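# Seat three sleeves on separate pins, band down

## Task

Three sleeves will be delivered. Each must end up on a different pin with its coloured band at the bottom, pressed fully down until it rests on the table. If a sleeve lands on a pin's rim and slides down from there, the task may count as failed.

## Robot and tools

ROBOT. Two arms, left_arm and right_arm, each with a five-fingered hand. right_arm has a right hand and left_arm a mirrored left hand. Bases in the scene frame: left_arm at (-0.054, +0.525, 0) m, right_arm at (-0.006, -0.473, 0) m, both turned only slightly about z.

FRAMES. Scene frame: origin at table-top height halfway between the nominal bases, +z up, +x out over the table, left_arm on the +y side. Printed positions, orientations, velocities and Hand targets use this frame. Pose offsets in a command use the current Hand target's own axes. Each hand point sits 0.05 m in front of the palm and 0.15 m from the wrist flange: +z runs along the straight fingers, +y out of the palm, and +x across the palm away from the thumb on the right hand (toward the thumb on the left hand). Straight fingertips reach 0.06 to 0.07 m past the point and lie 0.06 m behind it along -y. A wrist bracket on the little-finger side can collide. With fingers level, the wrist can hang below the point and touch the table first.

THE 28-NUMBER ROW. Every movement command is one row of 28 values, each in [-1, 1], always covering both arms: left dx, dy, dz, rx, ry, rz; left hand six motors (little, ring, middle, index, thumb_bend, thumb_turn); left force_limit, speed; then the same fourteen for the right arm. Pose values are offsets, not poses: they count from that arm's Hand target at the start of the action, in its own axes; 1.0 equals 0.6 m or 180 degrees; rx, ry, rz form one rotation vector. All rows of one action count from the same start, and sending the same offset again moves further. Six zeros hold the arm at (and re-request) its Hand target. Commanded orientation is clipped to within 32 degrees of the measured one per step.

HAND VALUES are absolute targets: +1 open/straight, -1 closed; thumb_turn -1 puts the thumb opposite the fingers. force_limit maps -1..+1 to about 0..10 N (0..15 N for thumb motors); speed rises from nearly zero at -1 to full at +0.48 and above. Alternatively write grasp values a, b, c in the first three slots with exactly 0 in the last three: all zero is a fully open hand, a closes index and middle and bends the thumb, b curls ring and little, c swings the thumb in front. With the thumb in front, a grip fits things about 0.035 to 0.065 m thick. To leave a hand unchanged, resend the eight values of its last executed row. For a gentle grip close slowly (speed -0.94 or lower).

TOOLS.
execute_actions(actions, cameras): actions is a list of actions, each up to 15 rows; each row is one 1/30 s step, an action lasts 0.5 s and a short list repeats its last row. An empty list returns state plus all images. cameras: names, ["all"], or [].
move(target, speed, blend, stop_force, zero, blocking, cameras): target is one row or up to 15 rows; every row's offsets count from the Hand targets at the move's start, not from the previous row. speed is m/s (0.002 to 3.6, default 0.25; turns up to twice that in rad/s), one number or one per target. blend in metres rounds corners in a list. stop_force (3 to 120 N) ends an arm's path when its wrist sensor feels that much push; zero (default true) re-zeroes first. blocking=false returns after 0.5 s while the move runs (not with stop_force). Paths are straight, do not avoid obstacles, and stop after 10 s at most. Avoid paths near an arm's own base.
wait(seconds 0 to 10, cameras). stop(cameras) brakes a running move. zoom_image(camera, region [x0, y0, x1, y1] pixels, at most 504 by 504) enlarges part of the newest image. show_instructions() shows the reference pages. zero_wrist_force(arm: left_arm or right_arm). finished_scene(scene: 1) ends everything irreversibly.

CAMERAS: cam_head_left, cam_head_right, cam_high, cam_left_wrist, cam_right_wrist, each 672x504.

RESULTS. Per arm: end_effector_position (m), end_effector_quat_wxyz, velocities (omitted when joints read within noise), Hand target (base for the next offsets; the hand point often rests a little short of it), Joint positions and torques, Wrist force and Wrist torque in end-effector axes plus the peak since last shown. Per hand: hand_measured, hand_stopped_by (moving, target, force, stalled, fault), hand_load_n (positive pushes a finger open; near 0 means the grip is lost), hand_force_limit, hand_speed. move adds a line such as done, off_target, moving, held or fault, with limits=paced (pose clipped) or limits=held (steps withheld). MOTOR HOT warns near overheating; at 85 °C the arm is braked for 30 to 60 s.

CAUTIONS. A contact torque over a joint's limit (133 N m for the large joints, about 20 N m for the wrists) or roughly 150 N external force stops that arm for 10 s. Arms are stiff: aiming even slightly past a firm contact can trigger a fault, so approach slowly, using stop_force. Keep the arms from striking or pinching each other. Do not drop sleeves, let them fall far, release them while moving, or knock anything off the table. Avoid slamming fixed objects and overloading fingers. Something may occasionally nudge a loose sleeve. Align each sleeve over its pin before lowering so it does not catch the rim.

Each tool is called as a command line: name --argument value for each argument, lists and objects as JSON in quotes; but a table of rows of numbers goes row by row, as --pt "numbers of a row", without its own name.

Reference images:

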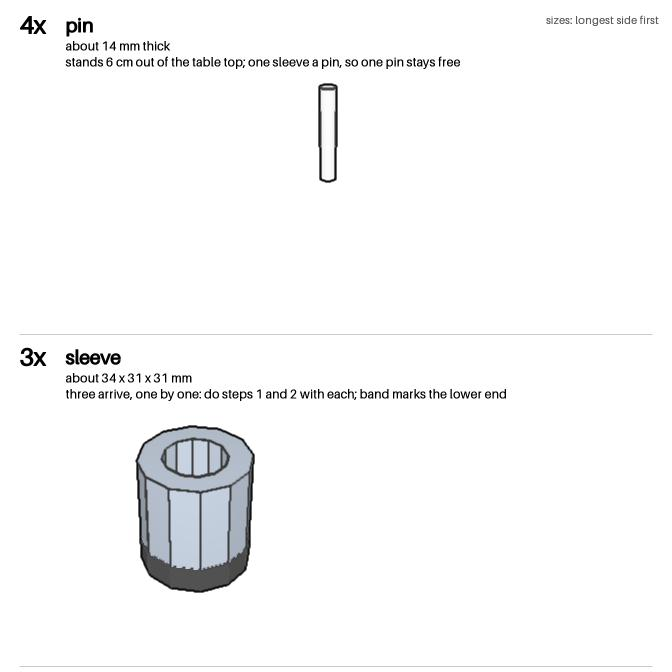

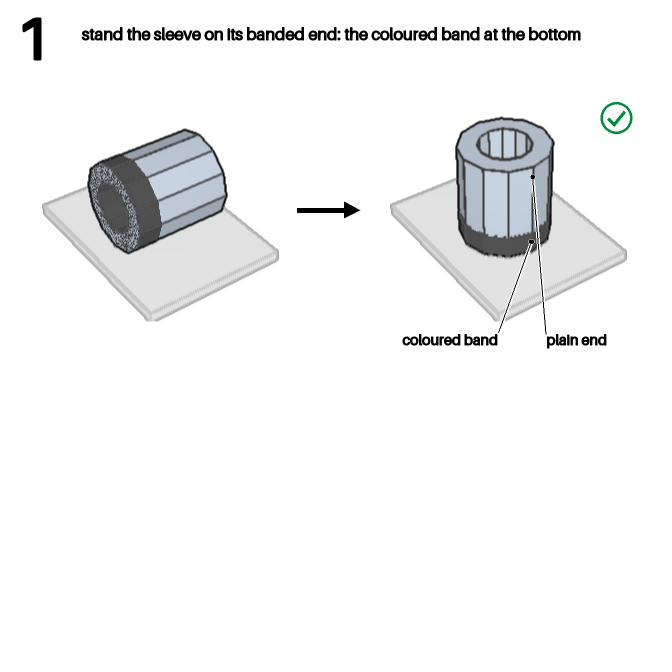

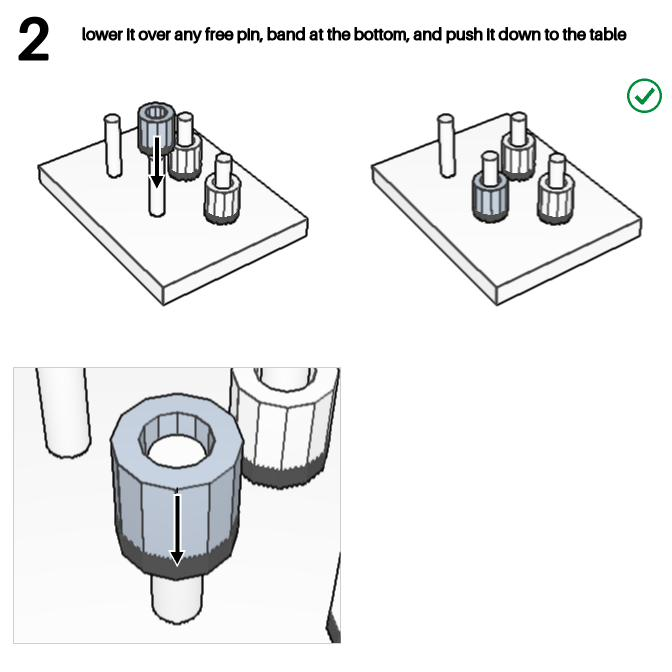

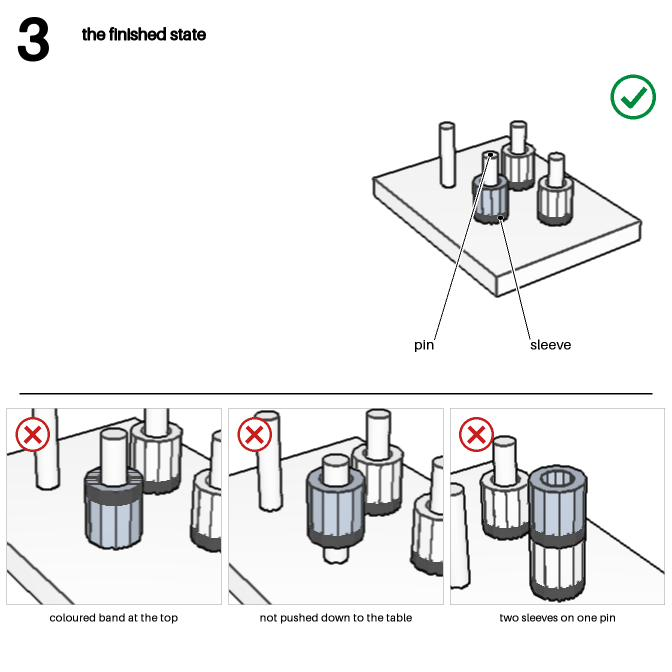

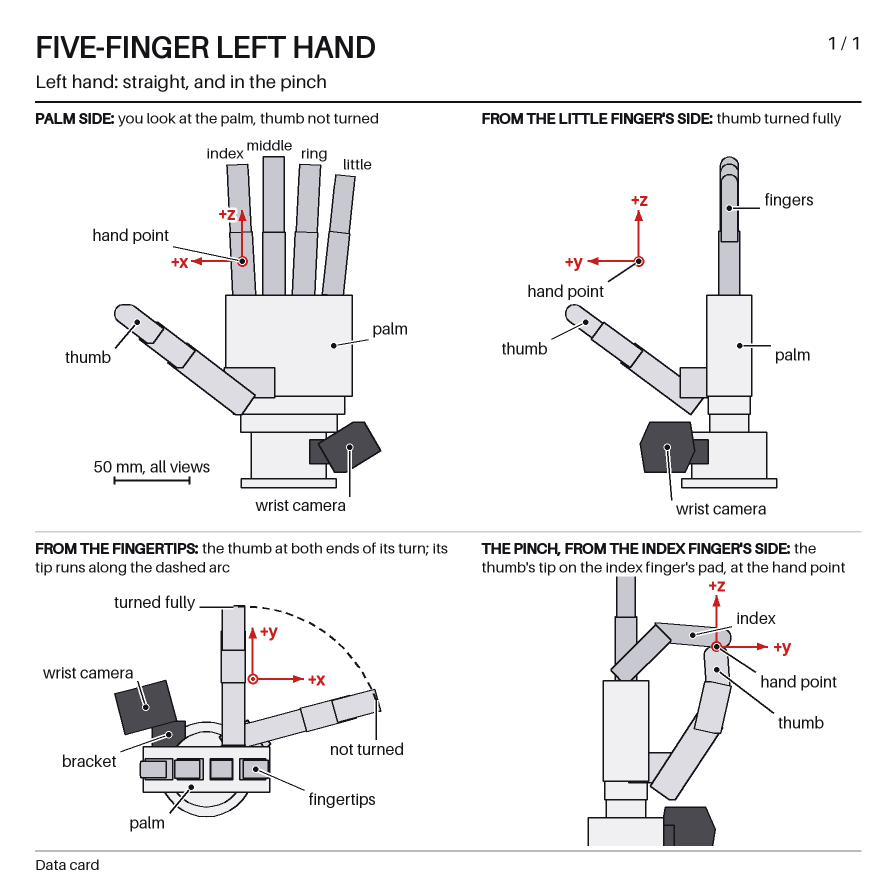

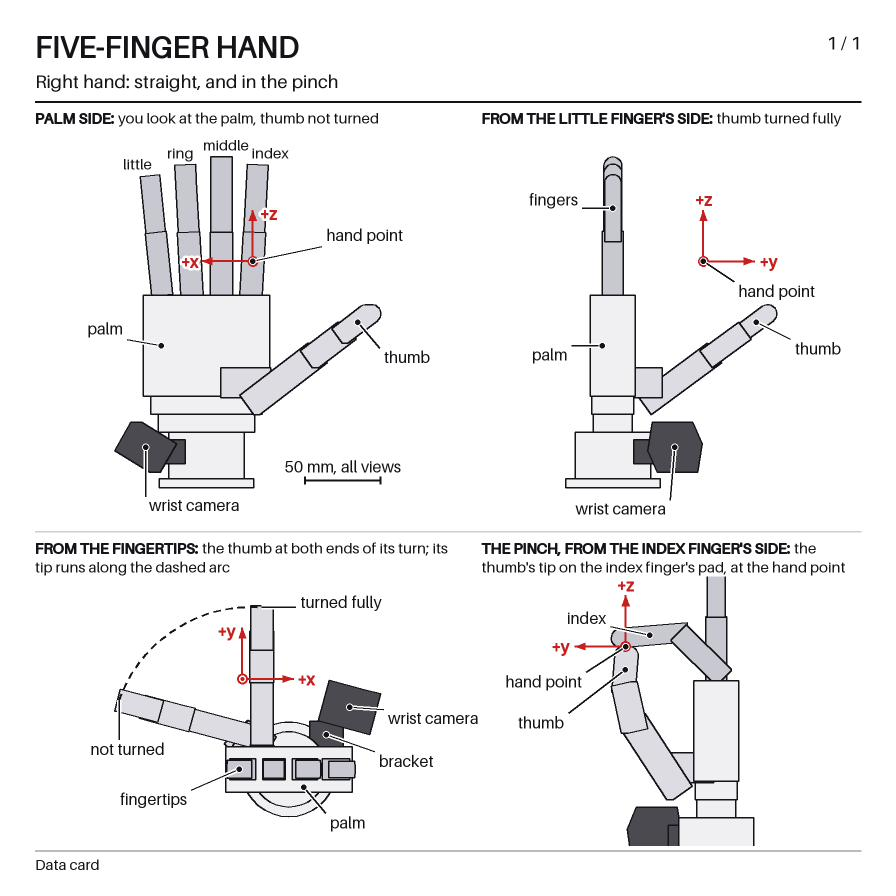

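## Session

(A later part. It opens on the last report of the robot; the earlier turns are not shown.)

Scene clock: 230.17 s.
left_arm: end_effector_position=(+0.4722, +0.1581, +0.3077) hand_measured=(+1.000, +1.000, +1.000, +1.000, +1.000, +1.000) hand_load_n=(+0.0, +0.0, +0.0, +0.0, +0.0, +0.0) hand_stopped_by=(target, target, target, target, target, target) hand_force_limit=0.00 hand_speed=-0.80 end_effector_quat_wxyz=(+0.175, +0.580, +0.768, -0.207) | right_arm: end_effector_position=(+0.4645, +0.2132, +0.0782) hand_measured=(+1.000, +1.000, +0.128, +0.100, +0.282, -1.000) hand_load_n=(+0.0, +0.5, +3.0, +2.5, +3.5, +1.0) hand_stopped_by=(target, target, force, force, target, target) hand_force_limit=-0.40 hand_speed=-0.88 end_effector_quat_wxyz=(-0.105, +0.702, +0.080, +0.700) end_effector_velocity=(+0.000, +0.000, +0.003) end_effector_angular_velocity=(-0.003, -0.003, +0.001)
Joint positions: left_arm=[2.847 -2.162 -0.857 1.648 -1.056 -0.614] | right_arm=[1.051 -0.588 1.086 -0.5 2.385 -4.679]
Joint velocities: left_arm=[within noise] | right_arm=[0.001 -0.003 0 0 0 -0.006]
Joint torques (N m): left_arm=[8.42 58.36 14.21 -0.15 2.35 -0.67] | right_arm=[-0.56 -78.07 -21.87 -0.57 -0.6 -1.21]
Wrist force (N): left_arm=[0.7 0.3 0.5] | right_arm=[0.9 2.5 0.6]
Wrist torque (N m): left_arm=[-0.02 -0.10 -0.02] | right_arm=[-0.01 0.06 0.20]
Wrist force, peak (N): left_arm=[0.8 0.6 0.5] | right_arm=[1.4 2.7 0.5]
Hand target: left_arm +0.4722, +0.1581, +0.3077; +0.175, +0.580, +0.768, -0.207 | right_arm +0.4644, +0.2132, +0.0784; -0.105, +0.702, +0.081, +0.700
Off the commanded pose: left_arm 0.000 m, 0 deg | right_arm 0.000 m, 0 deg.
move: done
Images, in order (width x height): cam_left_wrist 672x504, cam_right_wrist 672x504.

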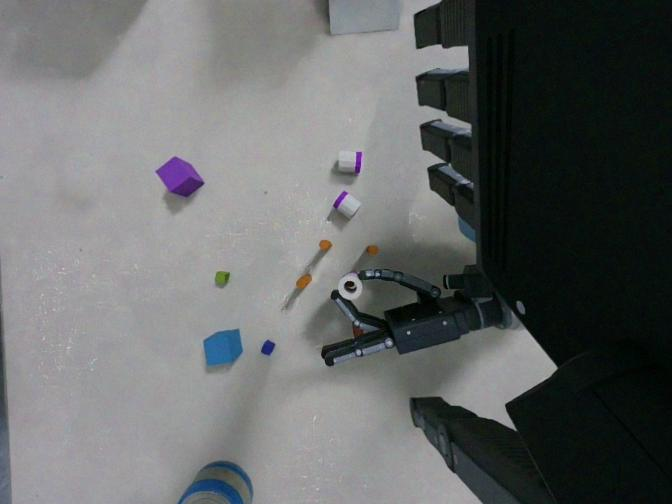

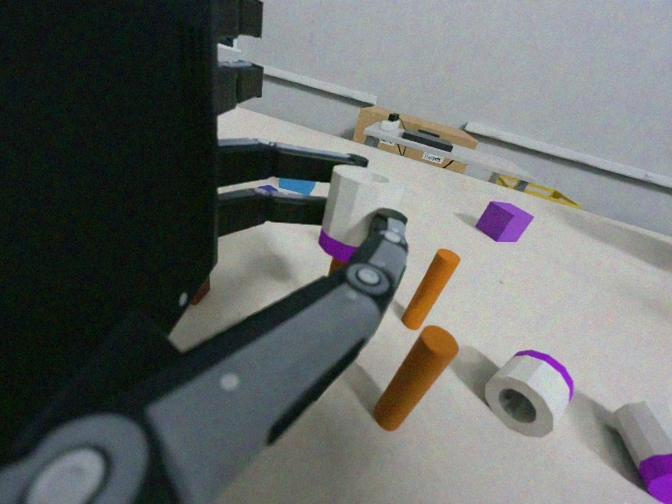

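move --pt "0 0 0 0 0 0 1 1 1 1 1 1 0 -0.8 -0.0099 0.0027 0.0023 0 0.015 0 1 1 -0.3 -0.4 0.28 -1 -0.4 -0.88" --speed 0.1 --cameras '["cam_left_wrist","cam_right_wrist"]'

zoom_image --camera "cam_left_wrist" --region '[334, 270, 366, 302]'

zoom_image --camera "cam_right_wrist" --region '[300, 150, 420, 290]'

Scene clock: 241.70 s.
left_arm: end_effector_position=(+0.4722, +0.1581, +0.3077) hand_measured=(+1.000, +1.000, +1.000, +1.000, +1.000, +1.000) hand_load_n=(+0.0, +0.0, +0.0, +0.0, +0.0, +0.0) hand_stopped_by=(target, target, target, target, target, target) hand_force_limit=0.00 hand_speed=-0.80 end_effector_quat_wxyz=(+0.175, +0.580, +0.768, -0.207) | right_arm: end_effector_position=(+0.4661, +0.2121, +0.0722) hand_measured=(+1.000, +1.000, +0.128, +0.100, +0.282, -1.000) hand_load_n=(+0.0, +0.0, +3.0, +2.5, +3.5, +1.5) hand_stopped_by=(target, target, force, force, target, target) hand_force_limit=-0.40 hand_speed=-0.88 end_effector_quat_wxyz=(-0.106, +0.686, +0.078, +0.716)
Joint positions: left_arm=[2.847 -2.162 -0.857 1.648 -1.056 -0.614] | right_arm=[1.05 -0.581 1.127 -0.615 2.384 -4.729]
Joint torques (N m): left_arm=[8.17 57.81 14.19 -0.03 2.07 -0.93] | right_arm=[-5 -77.08 -32.21 -0.58 -0.89 0.82]
Wrist force (N): left_arm=[0.6 0.4 0.5] | right_arm=[1.2 2.2 0.9]
Wrist torque (N m): left_arm=[0.01 -0.07 -0.03] | right_arm=[-0.09 -0.01 0.37]
Wrist force, peak (N): left_arm=[0.8 0.5 0.6] | right_arm=[1.5 2.6 0.5]
Hand target: left_arm +0.4722, +0.1581, +0.3077; +0.175, +0.580, +0.768, -0.207 | right_arm +0.4661, +0.2122, +0.0724; -0.107, +0.686, +0.078, +0.716
Off the commanded pose: left_arm 0.000 m, 0 deg | right_arm 0.000 m, 0 deg.
move: done
Images, in order (width x height): cam_left_wrist 672x504, cam_right_wrist 672x504.

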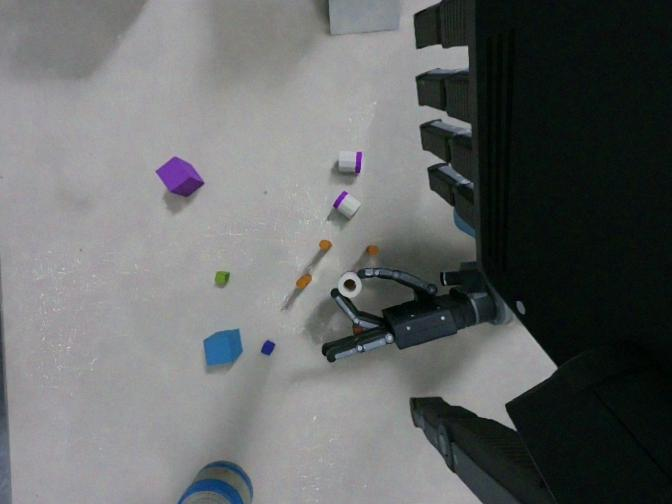

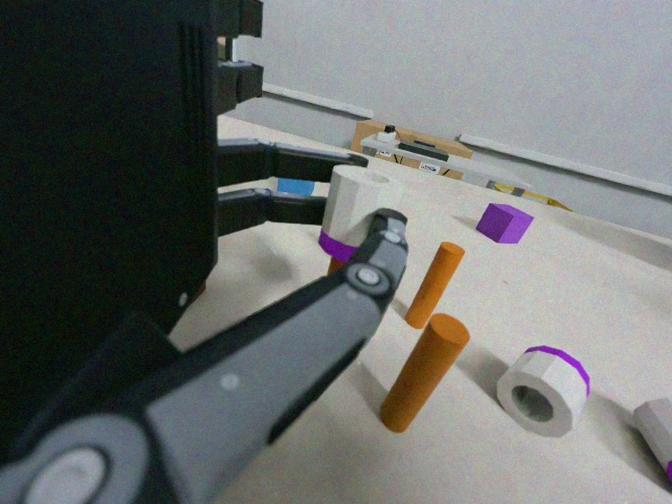

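Scaled by 15.750 from the camera's 672x504 image, which has a finer 960x720 frame.

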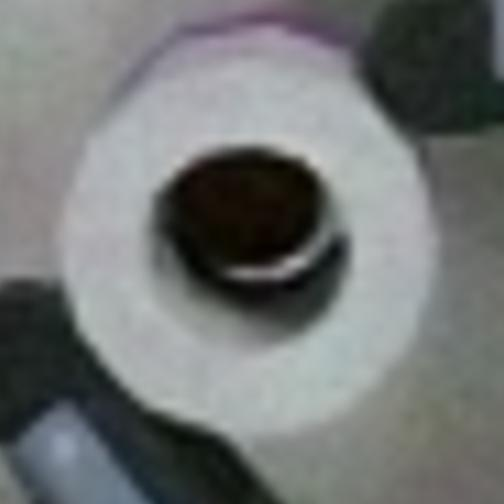

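Scaled by 3.600 from the camera's 672x504 image, which has a finer 960x720 frame.

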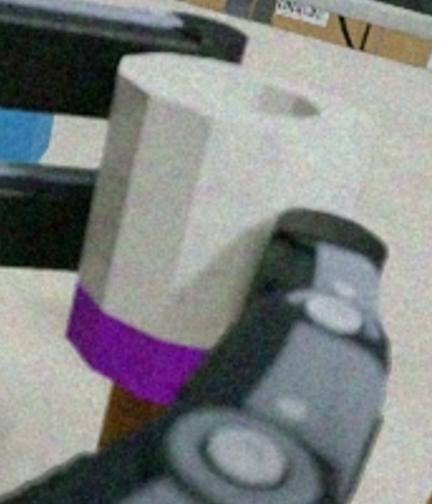

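move --pt "0 0 0 0 0 0 1 1 1 1 1 1 0 -0.8 -0.01335 0.0012 0.0008 0 0 0 1 1 -0.3 -0.4 0.28 -1 -0.4 -0.88" --speed 0.02 --stop_force 3 --cameras '["cam_left_wrist","cam_right_wrist"]'

zoom_image --camera "cam_left_wrist" --region '[334, 270, 366, 302]'

zoom_image --camera "cam_right_wrist" --region '[300, 150, 420, 290]'

Scene clock: 250.63 s.
left_arm: end_effector_position=(+0.4722, +0.1581, +0.3077) hand_measured=(+1.000, +1.000, +1.000, +1.000, +1.000, +1.000) hand_load_n=(+0.0, +0.0, +0.0, +0.0, +0.0, +0.0) hand_stopped_by=(target, target, target, target, target, target) hand_force_limit=0.00 hand_speed=-0.80 end_effector_quat_wxyz=(+0.175, +0.580, +0.768, -0.207) | right_arm: end_effector_position=(+0.4671, +0.2120, +0.0644) hand_measured=(+1.000, +1.000, +0.128, +0.100, +0.282, -1.000) hand_load_n=(+0.0, +0.0, +3.0, +2.5, +3.5, +1.0) hand_stopped_by=(target, target, force, force, target, target) hand_force_limit=-0.40 hand_speed=-0.88 end_effector_quat_wxyz=(-0.107, +0.686, +0.078, +0.716)
Joint positions: left_arm=[2.847 -2.162 -0.857 1.648 -1.056 -0.614] | right_arm=[1.049 -0.571 1.128 -0.627 2.383 -4.729]
Joint torques (N m): left_arm=[8.29 55.49 14.02 -0.05 2.27 -1.16] | right_arm=[0.25 -79.53 -17.3 0.63 0.73 0.33]
Wrist force (N): left_arm=[0.7 0.3 0.3] | right_arm=[1.4 2.4 0.7]
Wrist torque (N m): left_arm=[0.00 -0.09 -0.02] | right_arm=[-0.05 -0.03 0.39]
Wrist force, peak (N): left_arm=[0.6 0.5 0.7] | right_arm=[1.6 2.5 0.9]
Hand target: left_arm +0.4722, +0.1581, +0.3077; +0.175, +0.580, +0.768, -0.207 | right_arm +0.4671, +0.2120, +0.0644; -0.107, +0.686, +0.078, +0.716
Off the commanded pose: left_arm 0.000 m, 0 deg | right_arm 0.000 m, 0 deg.
move: done
Images, in order (width x height): cam_left_wrist 672x504, cam_right_wrist 672x504.

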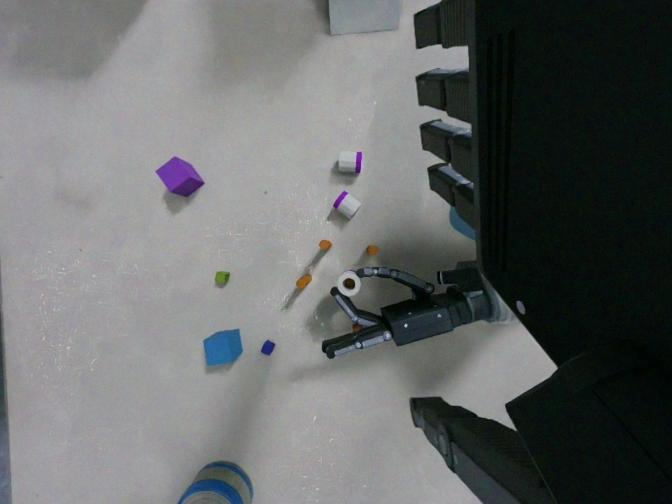

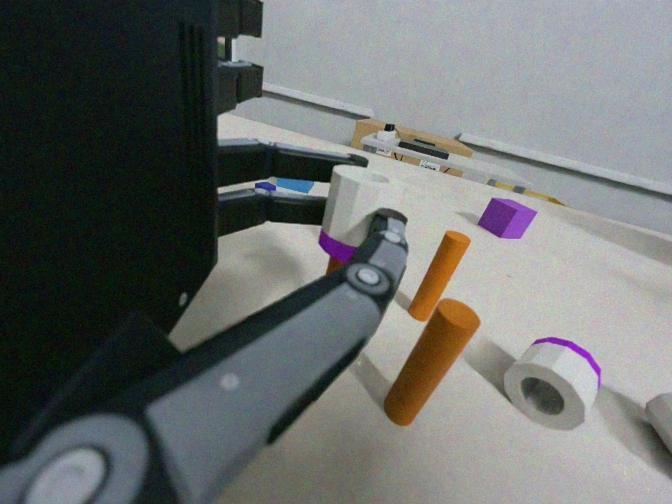

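Scaled by 15.750 from the camera's 672x504 image, which has a finer 960x720 frame.

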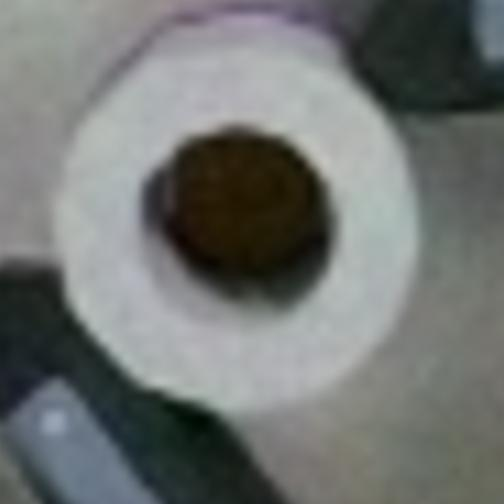

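Scaled by 3.600 from the camera's 672x504 image, which has a finer 960x720 frame.

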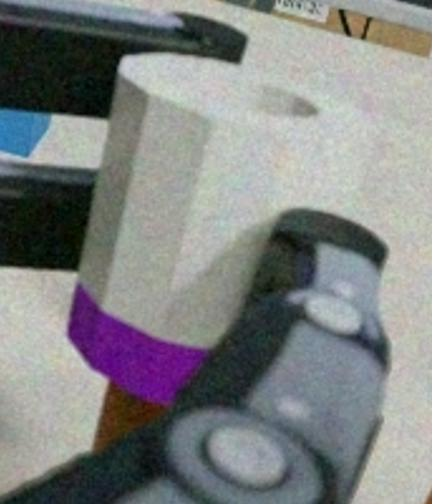

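move --pt "0 0 0 0 0 0 1 1 1 1 1 1 0 -0.8 -0.01 0.0003 -0.0005 0 0 0 1 1 -0.3 -0.4 0.28 -1 -0.4 -0.88" --speed 0.02 --stop_force 3 --cameras '["cam_left_wrist","cam_right_wrist"]'

zoom_image --camera "cam_left_wrist" --region '[334, 270, 366, 302]'

zoom_image --camera "cam_right_wrist" --region '[300, 150, 420, 290]'

Scene clock: 259.80 s.
left_arm: end_effector_position=(+0.4722, +0.1581, +0.3077) hand_measured=(+1.000, +1.000, +1.000, +1.000, +1.000, +1.000) hand_load_n=(+0.0, +0.0, +0.0, +0.0, +0.0, +0.0) hand_stopped_by=(target, target, target, target, target, target) hand_force_limit=0.00 hand_speed=-0.80 end_effector_quat_wxyz=(+0.175, +0.580, +0.768, -0.207) | right_arm: end_effector_position=(+0.4670, +0.2120, +0.0583) hand_measured=(+1.000, +1.000, +0.128, +0.100, +0.282, -1.000) hand_load_n=(+0.0, -0.5, +3.0, +3.0, +3.5, +1.5) hand_stopped_by=(target, target, force, force, target, target) hand_force_limit=-0.40 hand_speed=-0.88 end_effector_quat_wxyz=(-0.107, +0.686, +0.078, +0.716)
Joint positions: left_arm=[2.847 -2.162 -0.857 1.648 -1.056 -0.614] | right_arm=[1.049 -0.562 1.128 -0.636 2.383 -4.729]
Joint torques (N m): left_arm=[7.86 54.82 14.29 -0.1 2.29 -1.03] | right_arm=[5.42 -79.01 -13.97 0.56 1.71 -0.89]
Wrist force (N): left_arm=[0.6 0.4 0.5] | right_arm=[1.2 2.3 0.9]
Wrist torque (N m): left_arm=[-0.01 -0.07 -0.03] | right_arm=[-0.08 0.01 0.37]
Wrist force, peak (N): left_arm=[0.9 0.7 0.5] | right_arm=[1.5 2.7 0.8]
Hand target: left_arm +0.4722, +0.1581, +0.3077; +0.175, +0.580, +0.768, -0.207 | right_arm +0.4671, +0.2120, +0.0584; -0.107, +0.686, +0.078, +0.716
Off the commanded pose: left_arm 0.000 m, 0 deg | right_arm 0.000 m, 0 deg.
move: done
Images, in order (width x height): cam_left_wrist 672x504, cam_right_wrist 672x504.

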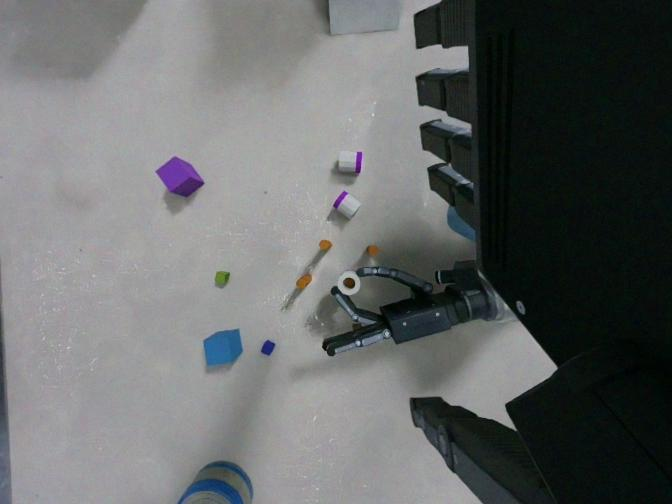

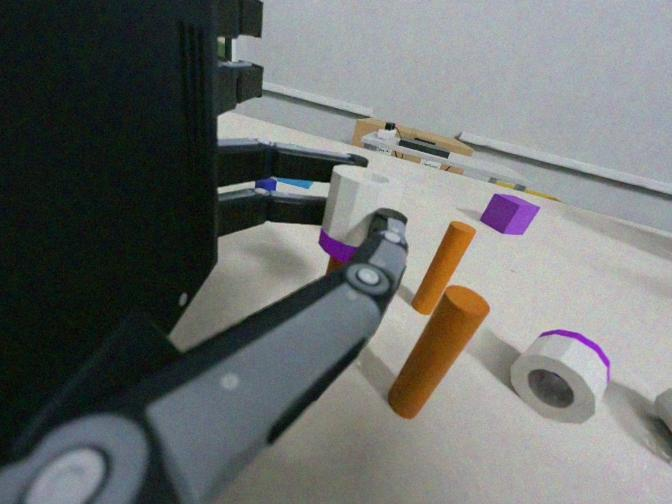

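Scaled by 15.750 from the camera's 672x504 image, which has a finer 960x720 frame.

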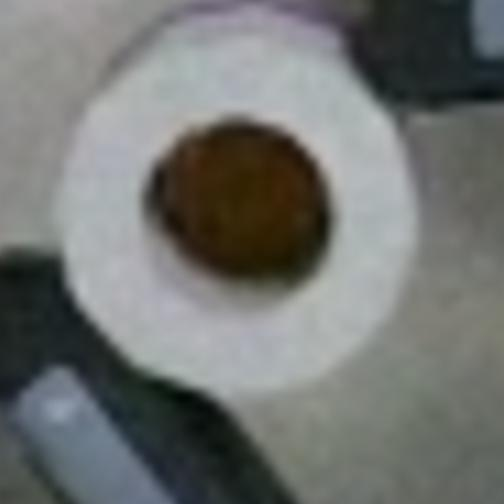

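Scaled by 3.600 from the camera's 672x504 image, which has a finer 960x720 frame.

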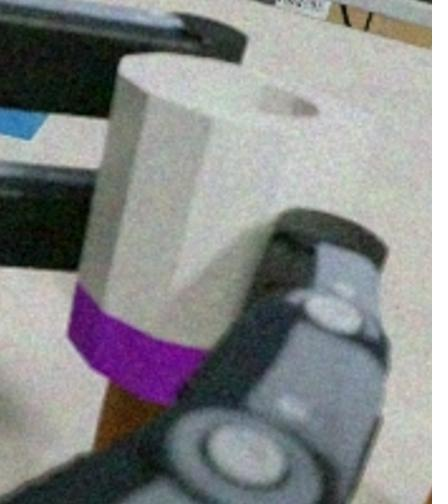

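move --pt "0 0 0 0 0 0 1 1 1 1 1 1 0 -0.8 -0.02 0.0006 -0.001 0 0 0 1 1 -0.3 -0.4 0.28 -1 -0.4 -0.88" --speed 0.03 --stop_force 3 --cameras '["all"]'

zoom_image --camera "cam_head_left" --region '[240, 290, 400, 450]'

zoom_image --camera "cam_left_wrist" --region '[334, 270, 366, 302]'

zoom_image --camera "cam_high" --region '[340, 150, 480, 270]'

Scene clock: 269.37 s.
left_arm: end_effector_position=(+0.4722, +0.1581, +0.3077) hand_measured=(+1.000, +1.000, +1.000, +1.000, +1.000, +1.000) hand_load_n=(+0.0, +0.0, +0.0, +0.0, +0.0, +0.0) hand_stopped_by=(target, target, target, target, target, target) hand_force_limit=0.00 hand_speed=-0.80 end_effector_quat_wxyz=(+0.175, +0.580, +0.768, -0.207) | right_arm: end_effector_position=(+0.4670, +0.2120, +0.0463) hand_measured=(+1.000, +1.000, +0.128, +0.100, +0.282, -1.000) hand_load_n=(+0.0, +0.0, +3.0, +2.5, +4.0, +1.5) hand_stopped_by=(target, target, force, force, target, target) hand_force_limit=-0.40 hand_speed=-0.88 end_effector_quat_wxyz=(-0.107, +0.686, +0.078, +0.716)
Joint positions: left_arm=[2.847 -2.162 -0.857 1.648 -1.056 -0.614] | right_arm=[1.049 -0.545 1.129 -0.654 2.383 -4.729]
Joint torques (N m): left_arm=[7.78 53.9 13.86 -0.21 2.19 -0.87] | right_arm=[6.69 -79.61 -19.46 0.64 1.81 -0.82]
Wrist force (N): left_arm=[0.6 0.4 0.5] | right_arm=[1.2 2.3 0.8]
Wrist torque (N m): left_arm=[0.00 -0.07 -0.04] | right_arm=[-0.06 0.01 0.38]
Wrist force, peak (N): left_arm=[0.7 0.5 0.7] | right_arm=[2.2 2.3 1.0]
Hand target: left_arm +0.4722, +0.1581, +0.3077; +0.175, +0.580, +0.768, -0.207 | right_arm +0.4670, +0.2120, +0.0463; -0.107, +0.686, +0.078, +0.716
Off the commanded pose: left_arm 0.000 m, 0 deg | right_arm 0.000 m, 0 deg.
move: done

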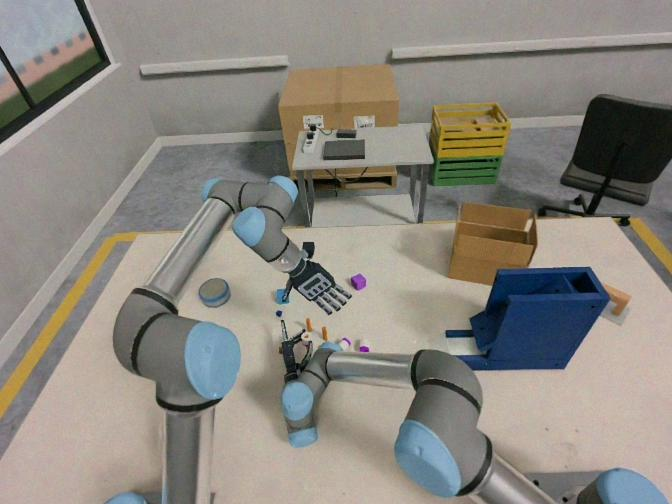

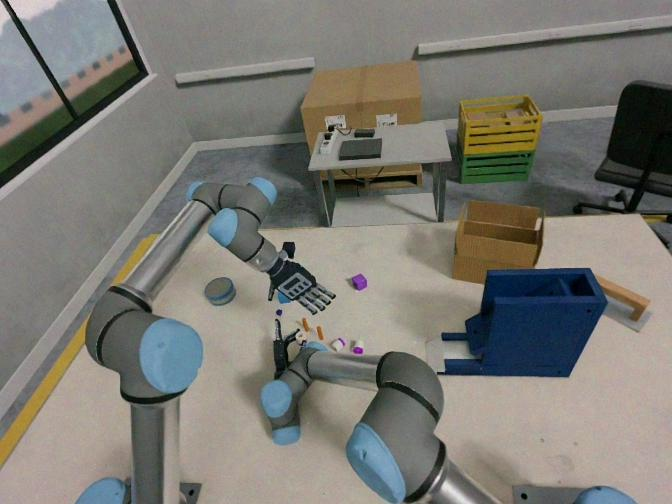

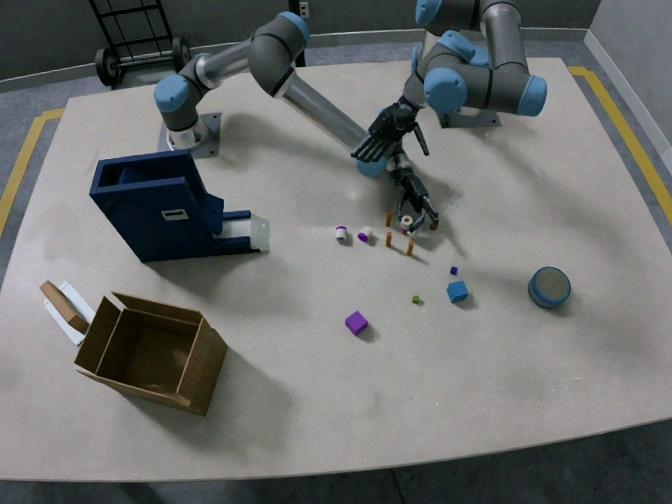

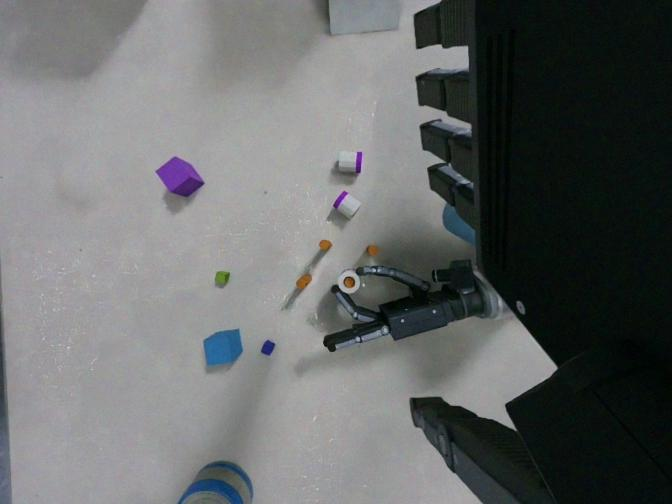

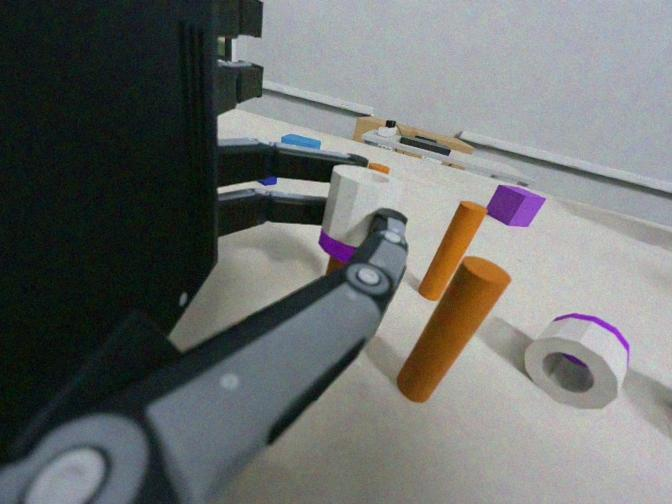

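Scaled by 3.150 from the camera's 672x504 image, which has a finer 960x720 frame.

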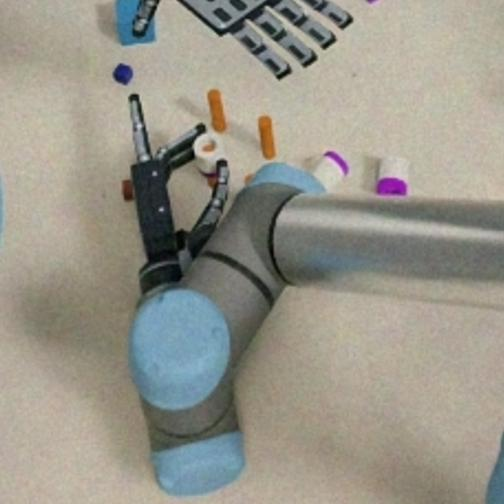

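Scaled by 15.750 from the camera's 672x504 image, which has a finer 960x720 frame.

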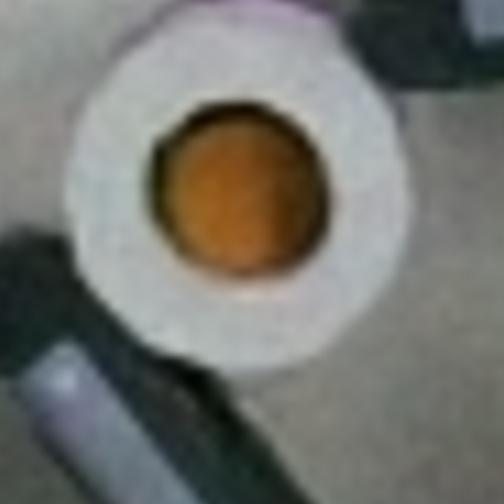

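Scaled by 3.600 from the camera's 672x504 image, which has a finer 960x720 frame.

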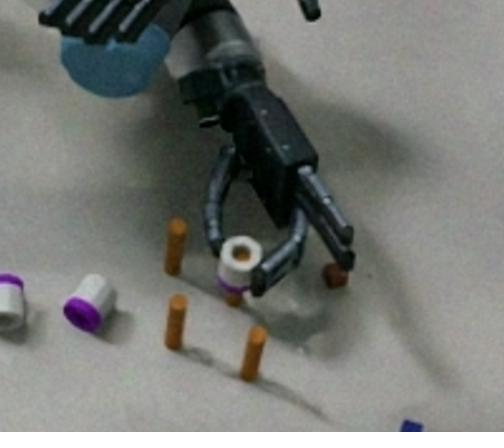

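move --pt "0 0 0 0 0 0 1 1 1 1 1 1 0 -0.8 -0.011 0.0003 -0.0005 0 0 0 1 1 -0.3 -0.4 0.28 -1 -0.4 -0.88" --speed 0.03 --stop_force 3

move --pt "0 0 0 0 0 0 1 1 1 1 1 1 0 -0.8 0 0 0 0 0 0 1 1 0.18 0.15 0.28 -1 -0.4 -0.995" --cameras '["cam_left_wrist","cam_right_wrist","cam_high"]'

Scene clock: 298.40 s.
left_arm: end_effector_position=(+0.4722, +0.1581, +0.3077) hand_measured=(+1.000, +1.000, +1.000, +1.000, +1.000, +1.000) hand_load_n=(+0.0, +0.0, +0.0, +0.0, +0.0, +0.0) hand_stopped_by=(target, target, target, target, target, target) hand_force_limit=0.00 hand_speed=-0.80 end_effector_quat_wxyz=(+0.175, +0.580, +0.768, -0.207) | right_arm: end_effector_position=(+0.4670, +0.2121, +0.0397) hand_measured=(+1.000, +1.000, +0.128, +0.100, +0.282, -1.000) hand_load_n=(+0.0, +0.0, +3.0, +2.5, +3.5, +1.5) hand_stopped_by=(target, target, force, force, target, target) hand_force_limit=-0.40 hand_speed=-0.88 end_effector_quat_wxyz=(-0.107, +0.686, +0.078, +0.716)
Joint positions: left_arm=[2.847 -2.162 -0.857 1.648 -1.056 -0.614] | right_arm=[1.049 -0.535 1.129 -0.663 2.383 -4.729]
Joint torques (N m): left_arm=[8.05 51.84 14.04 -0.22 2.15 -0.99] | right_arm=[6.94 -79.9 -30.95 0.68 1.76 -0.86]
Wrist force (N): left_arm=[0.8 0.5 0.4] | right_arm=[0.9 2.2 0.6]
Wrist torque (N m): left_arm=[0.02 -0.11 -0.02] | right_arm=[-0.08 0.07 0.34]
Wrist force, peak (N): left_arm=[0.8 0.6 0.5] | right_arm=[1.6 2.6 1.0]
Hand target: left_arm +0.4722, +0.1581, +0.3077; +0.175, +0.580, +0.768, -0.207 | right_arm +0.4670, +0.2121, +0.0397; -0.107, +0.686, +0.078, +0.716
Off the commanded pose: left_arm 0.000 m, 0 deg | right_arm 0.000 m, 0 deg.
move: done

Scene clock: 298.90 s.
left_arm: end_effector_position=(+0.4722, +0.1581, +0.3077) hand_measured=(+1.000, +1.000, +1.000, +1.000, +1.000, +1.000) hand_load_n=(+0.0, +0.0, +0.0, +0.0, +0.0, +0.0) hand_stopped_by=(target, target, target, target, target, target) hand_force_limit=0.00 hand_speed=-0.80 end_effector_quat_wxyz=(+0.175, +0.580, +0.768, -0.207) | right_arm: end_effector_position=(+0.4670, +0.2121, +0.0397) hand_measured=(+1.000, +1.000, +0.136, +0.108, +0.280, -1.000) hand_load_n=(+0.0, +0.0, +1.5, +1.0, +1.5, +1.0) hand_stopped_by=(target, target, moving, moving, target, target) hand_force_limit=-0.40 hand_speed=-0.99 end_effector_quat_wxyz=(-0.107, +0.686, +0.078, +0.716)
Joint positions: left_arm=[2.847 -2.162 -0.857 1.648 -1.056 -0.614] | right_arm=[1.049 -0.535 1.129 -0.663 2.383 -4.729]
Joint torques (N m): left_arm=[7.23 53.04 14.12 -0.14 2.15 -0.94] | right_arm=[7.16 -79.93 -30.48 0.75 1.74 -0.95]
Wrist force (N): left_arm=[0.6 0.4 0.4] | right_arm=[1.4 2.1 0.7]
Wrist torque (N m): left_arm=[0.01 -0.07 -0.04] | right_arm=[-0.09 -0.03 0.38]
Wrist force, peak (N): left_arm=[0.6 0.5 0.7] | right_arm=[1.3 2.4 1.1]
Hand target: left_arm +0.4722, +0.1581, +0.3077; +0.175, +0.580, +0.768, -0.207 | right_arm +0.4670, +0.2121, +0.0397; -0.107, +0.686, +0.078, +0.716
Off the commanded pose: left_arm 0.000 m, 0 deg | right_arm 0.000 m, 0 deg.
move: done
Images, in order (width x height): cam_high 672x504, cam_left_wrist 672x504, cam_right_wrist 672x504.

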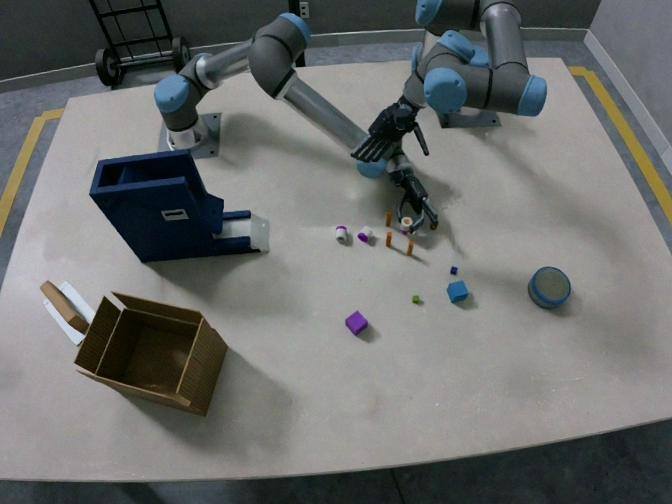

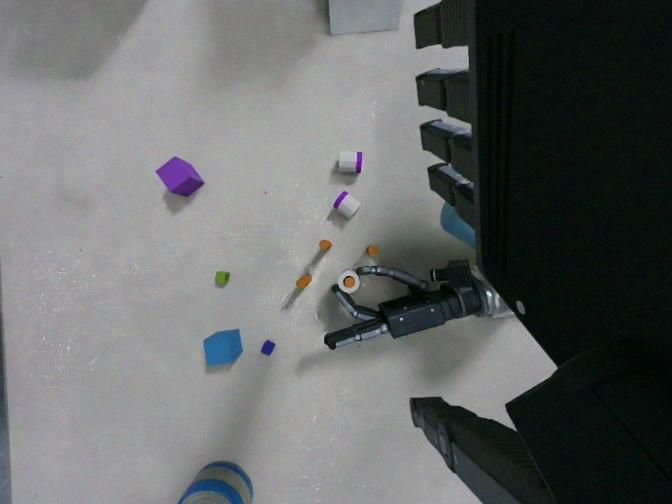

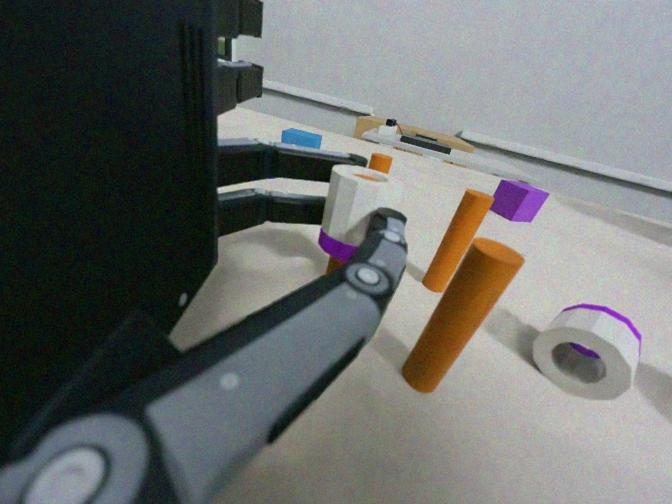

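wait --seconds 1 --cameras '["cam_right_wrist","cam_left_wrist"]'

Scene clock: 301.17 s.
left_arm: end_effector_position=(+0.4722, +0.1581, +0.3077) hand_measured=(+1.000, +1.000, +1.000, +1.000, +1.000, +1.000) hand_load_n=(+0.0, +0.0, +0.0, -0.5, +0.0, +0.0) hand_stopped_by=(target, target, target, target, target, target) hand_force_limit=0.00 hand_speed=-0.80 end_effector_quat_wxyz=(+0.175, +0.580, +0.768, -0.207) | right_arm: end_effector_position=(+0.4670, +0.2121, +0.0397) hand_measured=(+1.000, +1.000, +0.180, +0.150, +0.280, -1.000) hand_load_n=(+0.0, +0.0, +0.0, +0.0, +0.0, +0.0) hand_stopped_by=(target, target, moving, target, target, target) hand_force_limit=-0.40 hand_speed=-0.99 end_effector_quat_wxyz=(-0.107, +0.686, +0.078, +0.716)
Joint positions: left_arm=[2.847 -2.162 -0.857 1.648 -1.056 -0.614] | right_arm=[1.049 -0.535 1.129 -0.663 2.383 -4.729]
Joint torques (N m): left_arm=[7.74 52.34 14.09 -0.16 2.3 -1] | right_arm=[6.64 -78.58 -29.43 0.72 1.75 -1.17]
Wrist force (N): left_arm=[0.5 0.6 0.4] | right_arm=[1.4 2.6 1.0]
Wrist torque (N m): left_arm=[0.04 -0.06 -0.04] | right_arm=[-0.04 0.01 0.37]
Wrist force, peak (N): left_arm=[0.7 0.4 0.6] | right_arm=[1.5 2.5 1.2]
Hand target: left_arm +0.4722, +0.1581, +0.3077; +0.175, +0.580, +0.768, -0.207 | right_arm +0.4670, +0.2121, +0.0397; -0.107, +0.686, +0.078, +0.716
Off the commanded pose: left_arm 0.000 m, 0 deg | right_arm 0.000 m, 0 deg.
wait: 1.00 s; at rest from the start
Images, in order (width x height): cam_left_wrist 672x504, cam_right_wrist 672x504.

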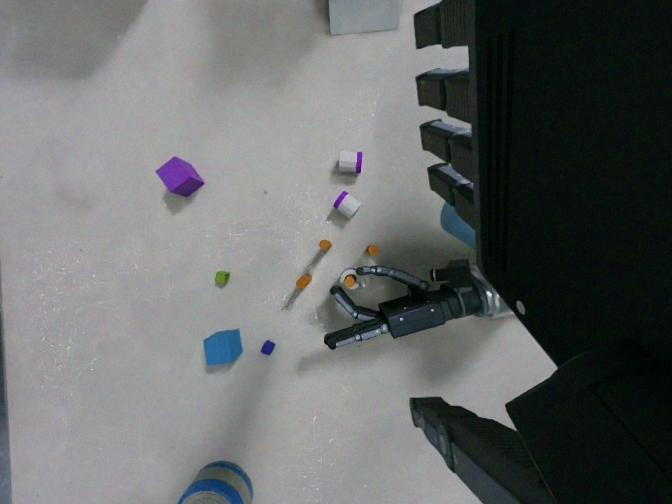

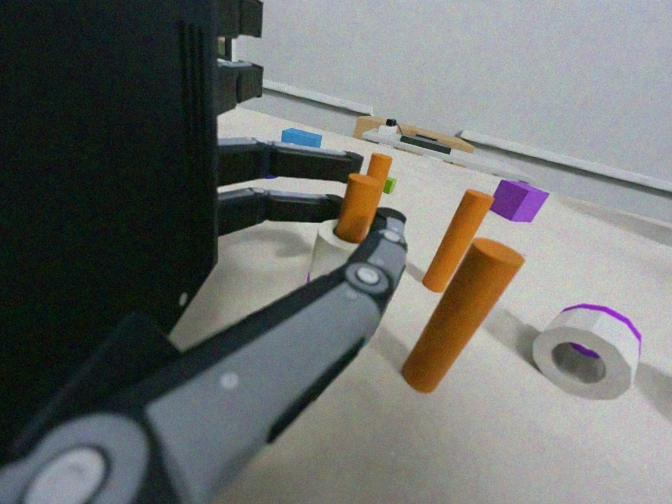

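move --pt "0 0 0 0 0 0 1 1 1 1 1 1 0 -0.8 0 0 0 0 0 0 1 1 0.7 0.55 0.5 -1 0 0" --pt "0 0 0 0 0 0 1 1 1 1 1 1 0 -0.8 0.15 -0.0053 0.007 0 0 0 1 1 0.7 0.55 0.5 -1 0 0" --pt "0 0 0 0 0 0 1 1 1 1 1 1 0 -0.8 0.1262 0.1828 -0.0502 0.0727 -0.3016 0.4048 1 1 0.7 0.55 0.5 -1 0 0" --speed '[0.2,0.2,0.35]' --blend '[0,0.02,0]' --cameras '["all"]'

Scene clock: 349.63 s.
left_arm: end_effector_position=(+0.4722, +0.1581, +0.3077) hand_measured=(+1.000, +1.000, +1.000, +1.000, +1.000, +1.000) hand_load_n=(+0.0, +0.0, +0.0, +0.0, +0.0, +0.0) hand_stopped_by=(target, target, target, target, target, target) hand_force_limit=0.00 hand_speed=-0.80 end_effector_quat_wxyz=(+0.175, +0.580, +0.768, -0.207) | right_arm: end_effector_position=(+0.4636, +0.0950, +0.1099) hand_measured=(+1.000, +1.000, +0.700, +0.550, +0.500, -1.000) hand_load_n=(+0.0, +0.0, +0.0, +0.0, +0.0, +0.0) hand_stopped_by=(target, target, target, target, target, target) hand_force_limit=0.00 hand_speed=0.00 end_effector_quat_wxyz=(-0.519, +0.815, -0.218, +0.138)
Joint positions: left_arm=[2.847 -2.162 -0.857 1.648 -1.056 -0.614] | right_arm=[0.49 -1.018 1.456 0.058 1.092 -3.385]
Joint torques (N m): left_arm=[7.63 52.52 14.19 -0.17 2.06 -0.91] | right_arm=[-5.64 -62.44 -31.78 1.88 -1.64 1.26]
Wrist force (N): left_arm=[0.6 0.4 0.4] | right_arm=[-0.9 0.2 -0.9]
Wrist torque (N m): left_arm=[0.00 -0.08 -0.03] | right_arm=[0.16 -0.03 -0.21]
Wrist force, peak (N): left_arm=[0.8 0.7 0.5] | right_arm=[1.7 2.7 0.8]
Hand target: left_arm +0.4722, +0.1581, +0.3077; +0.175, +0.580, +0.768, -0.207 | right_arm +0.4636, +0.0950, +0.1101; -0.519, +0.815, -0.218, +0.138
Off the commanded pose: left_arm 0.000 m, 0 deg | right_arm 0.000 m, 0 deg.
move: done

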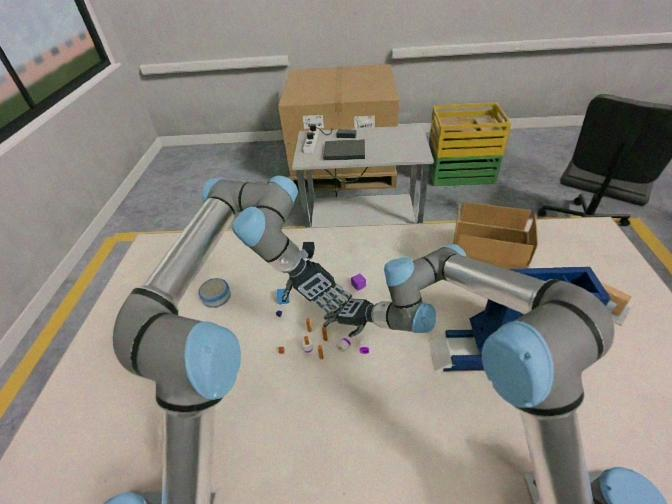

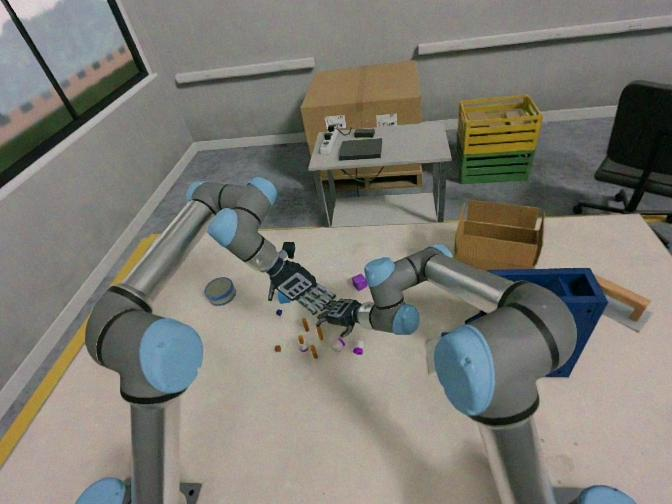

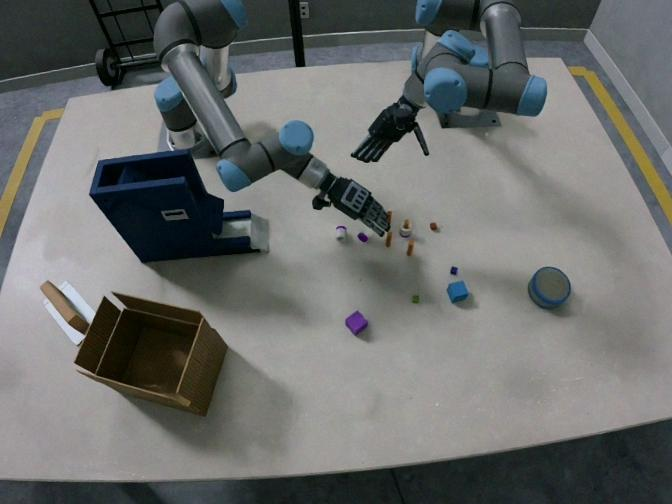

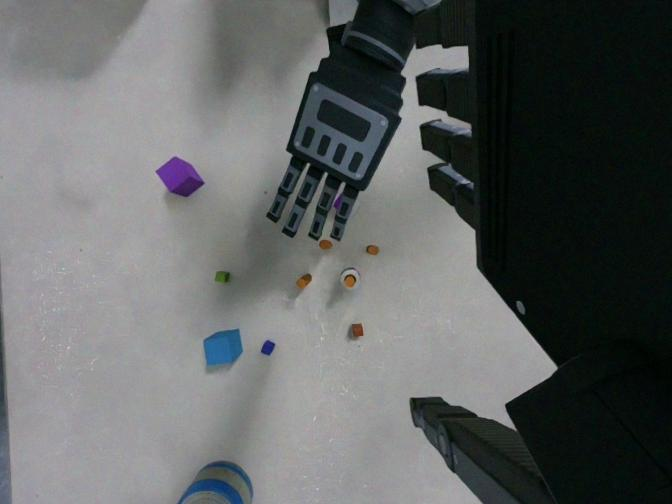

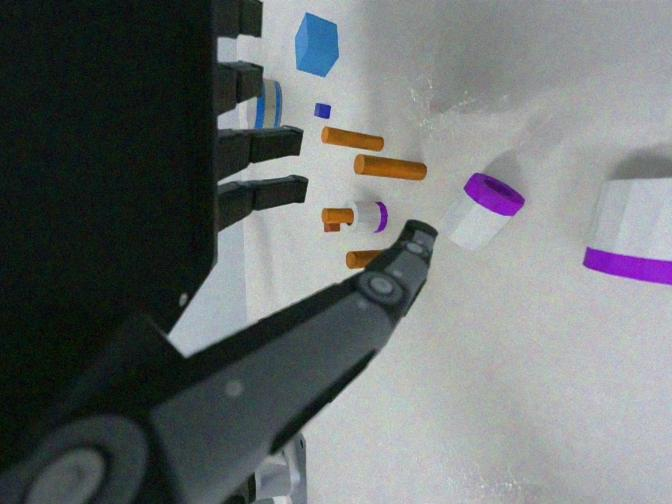

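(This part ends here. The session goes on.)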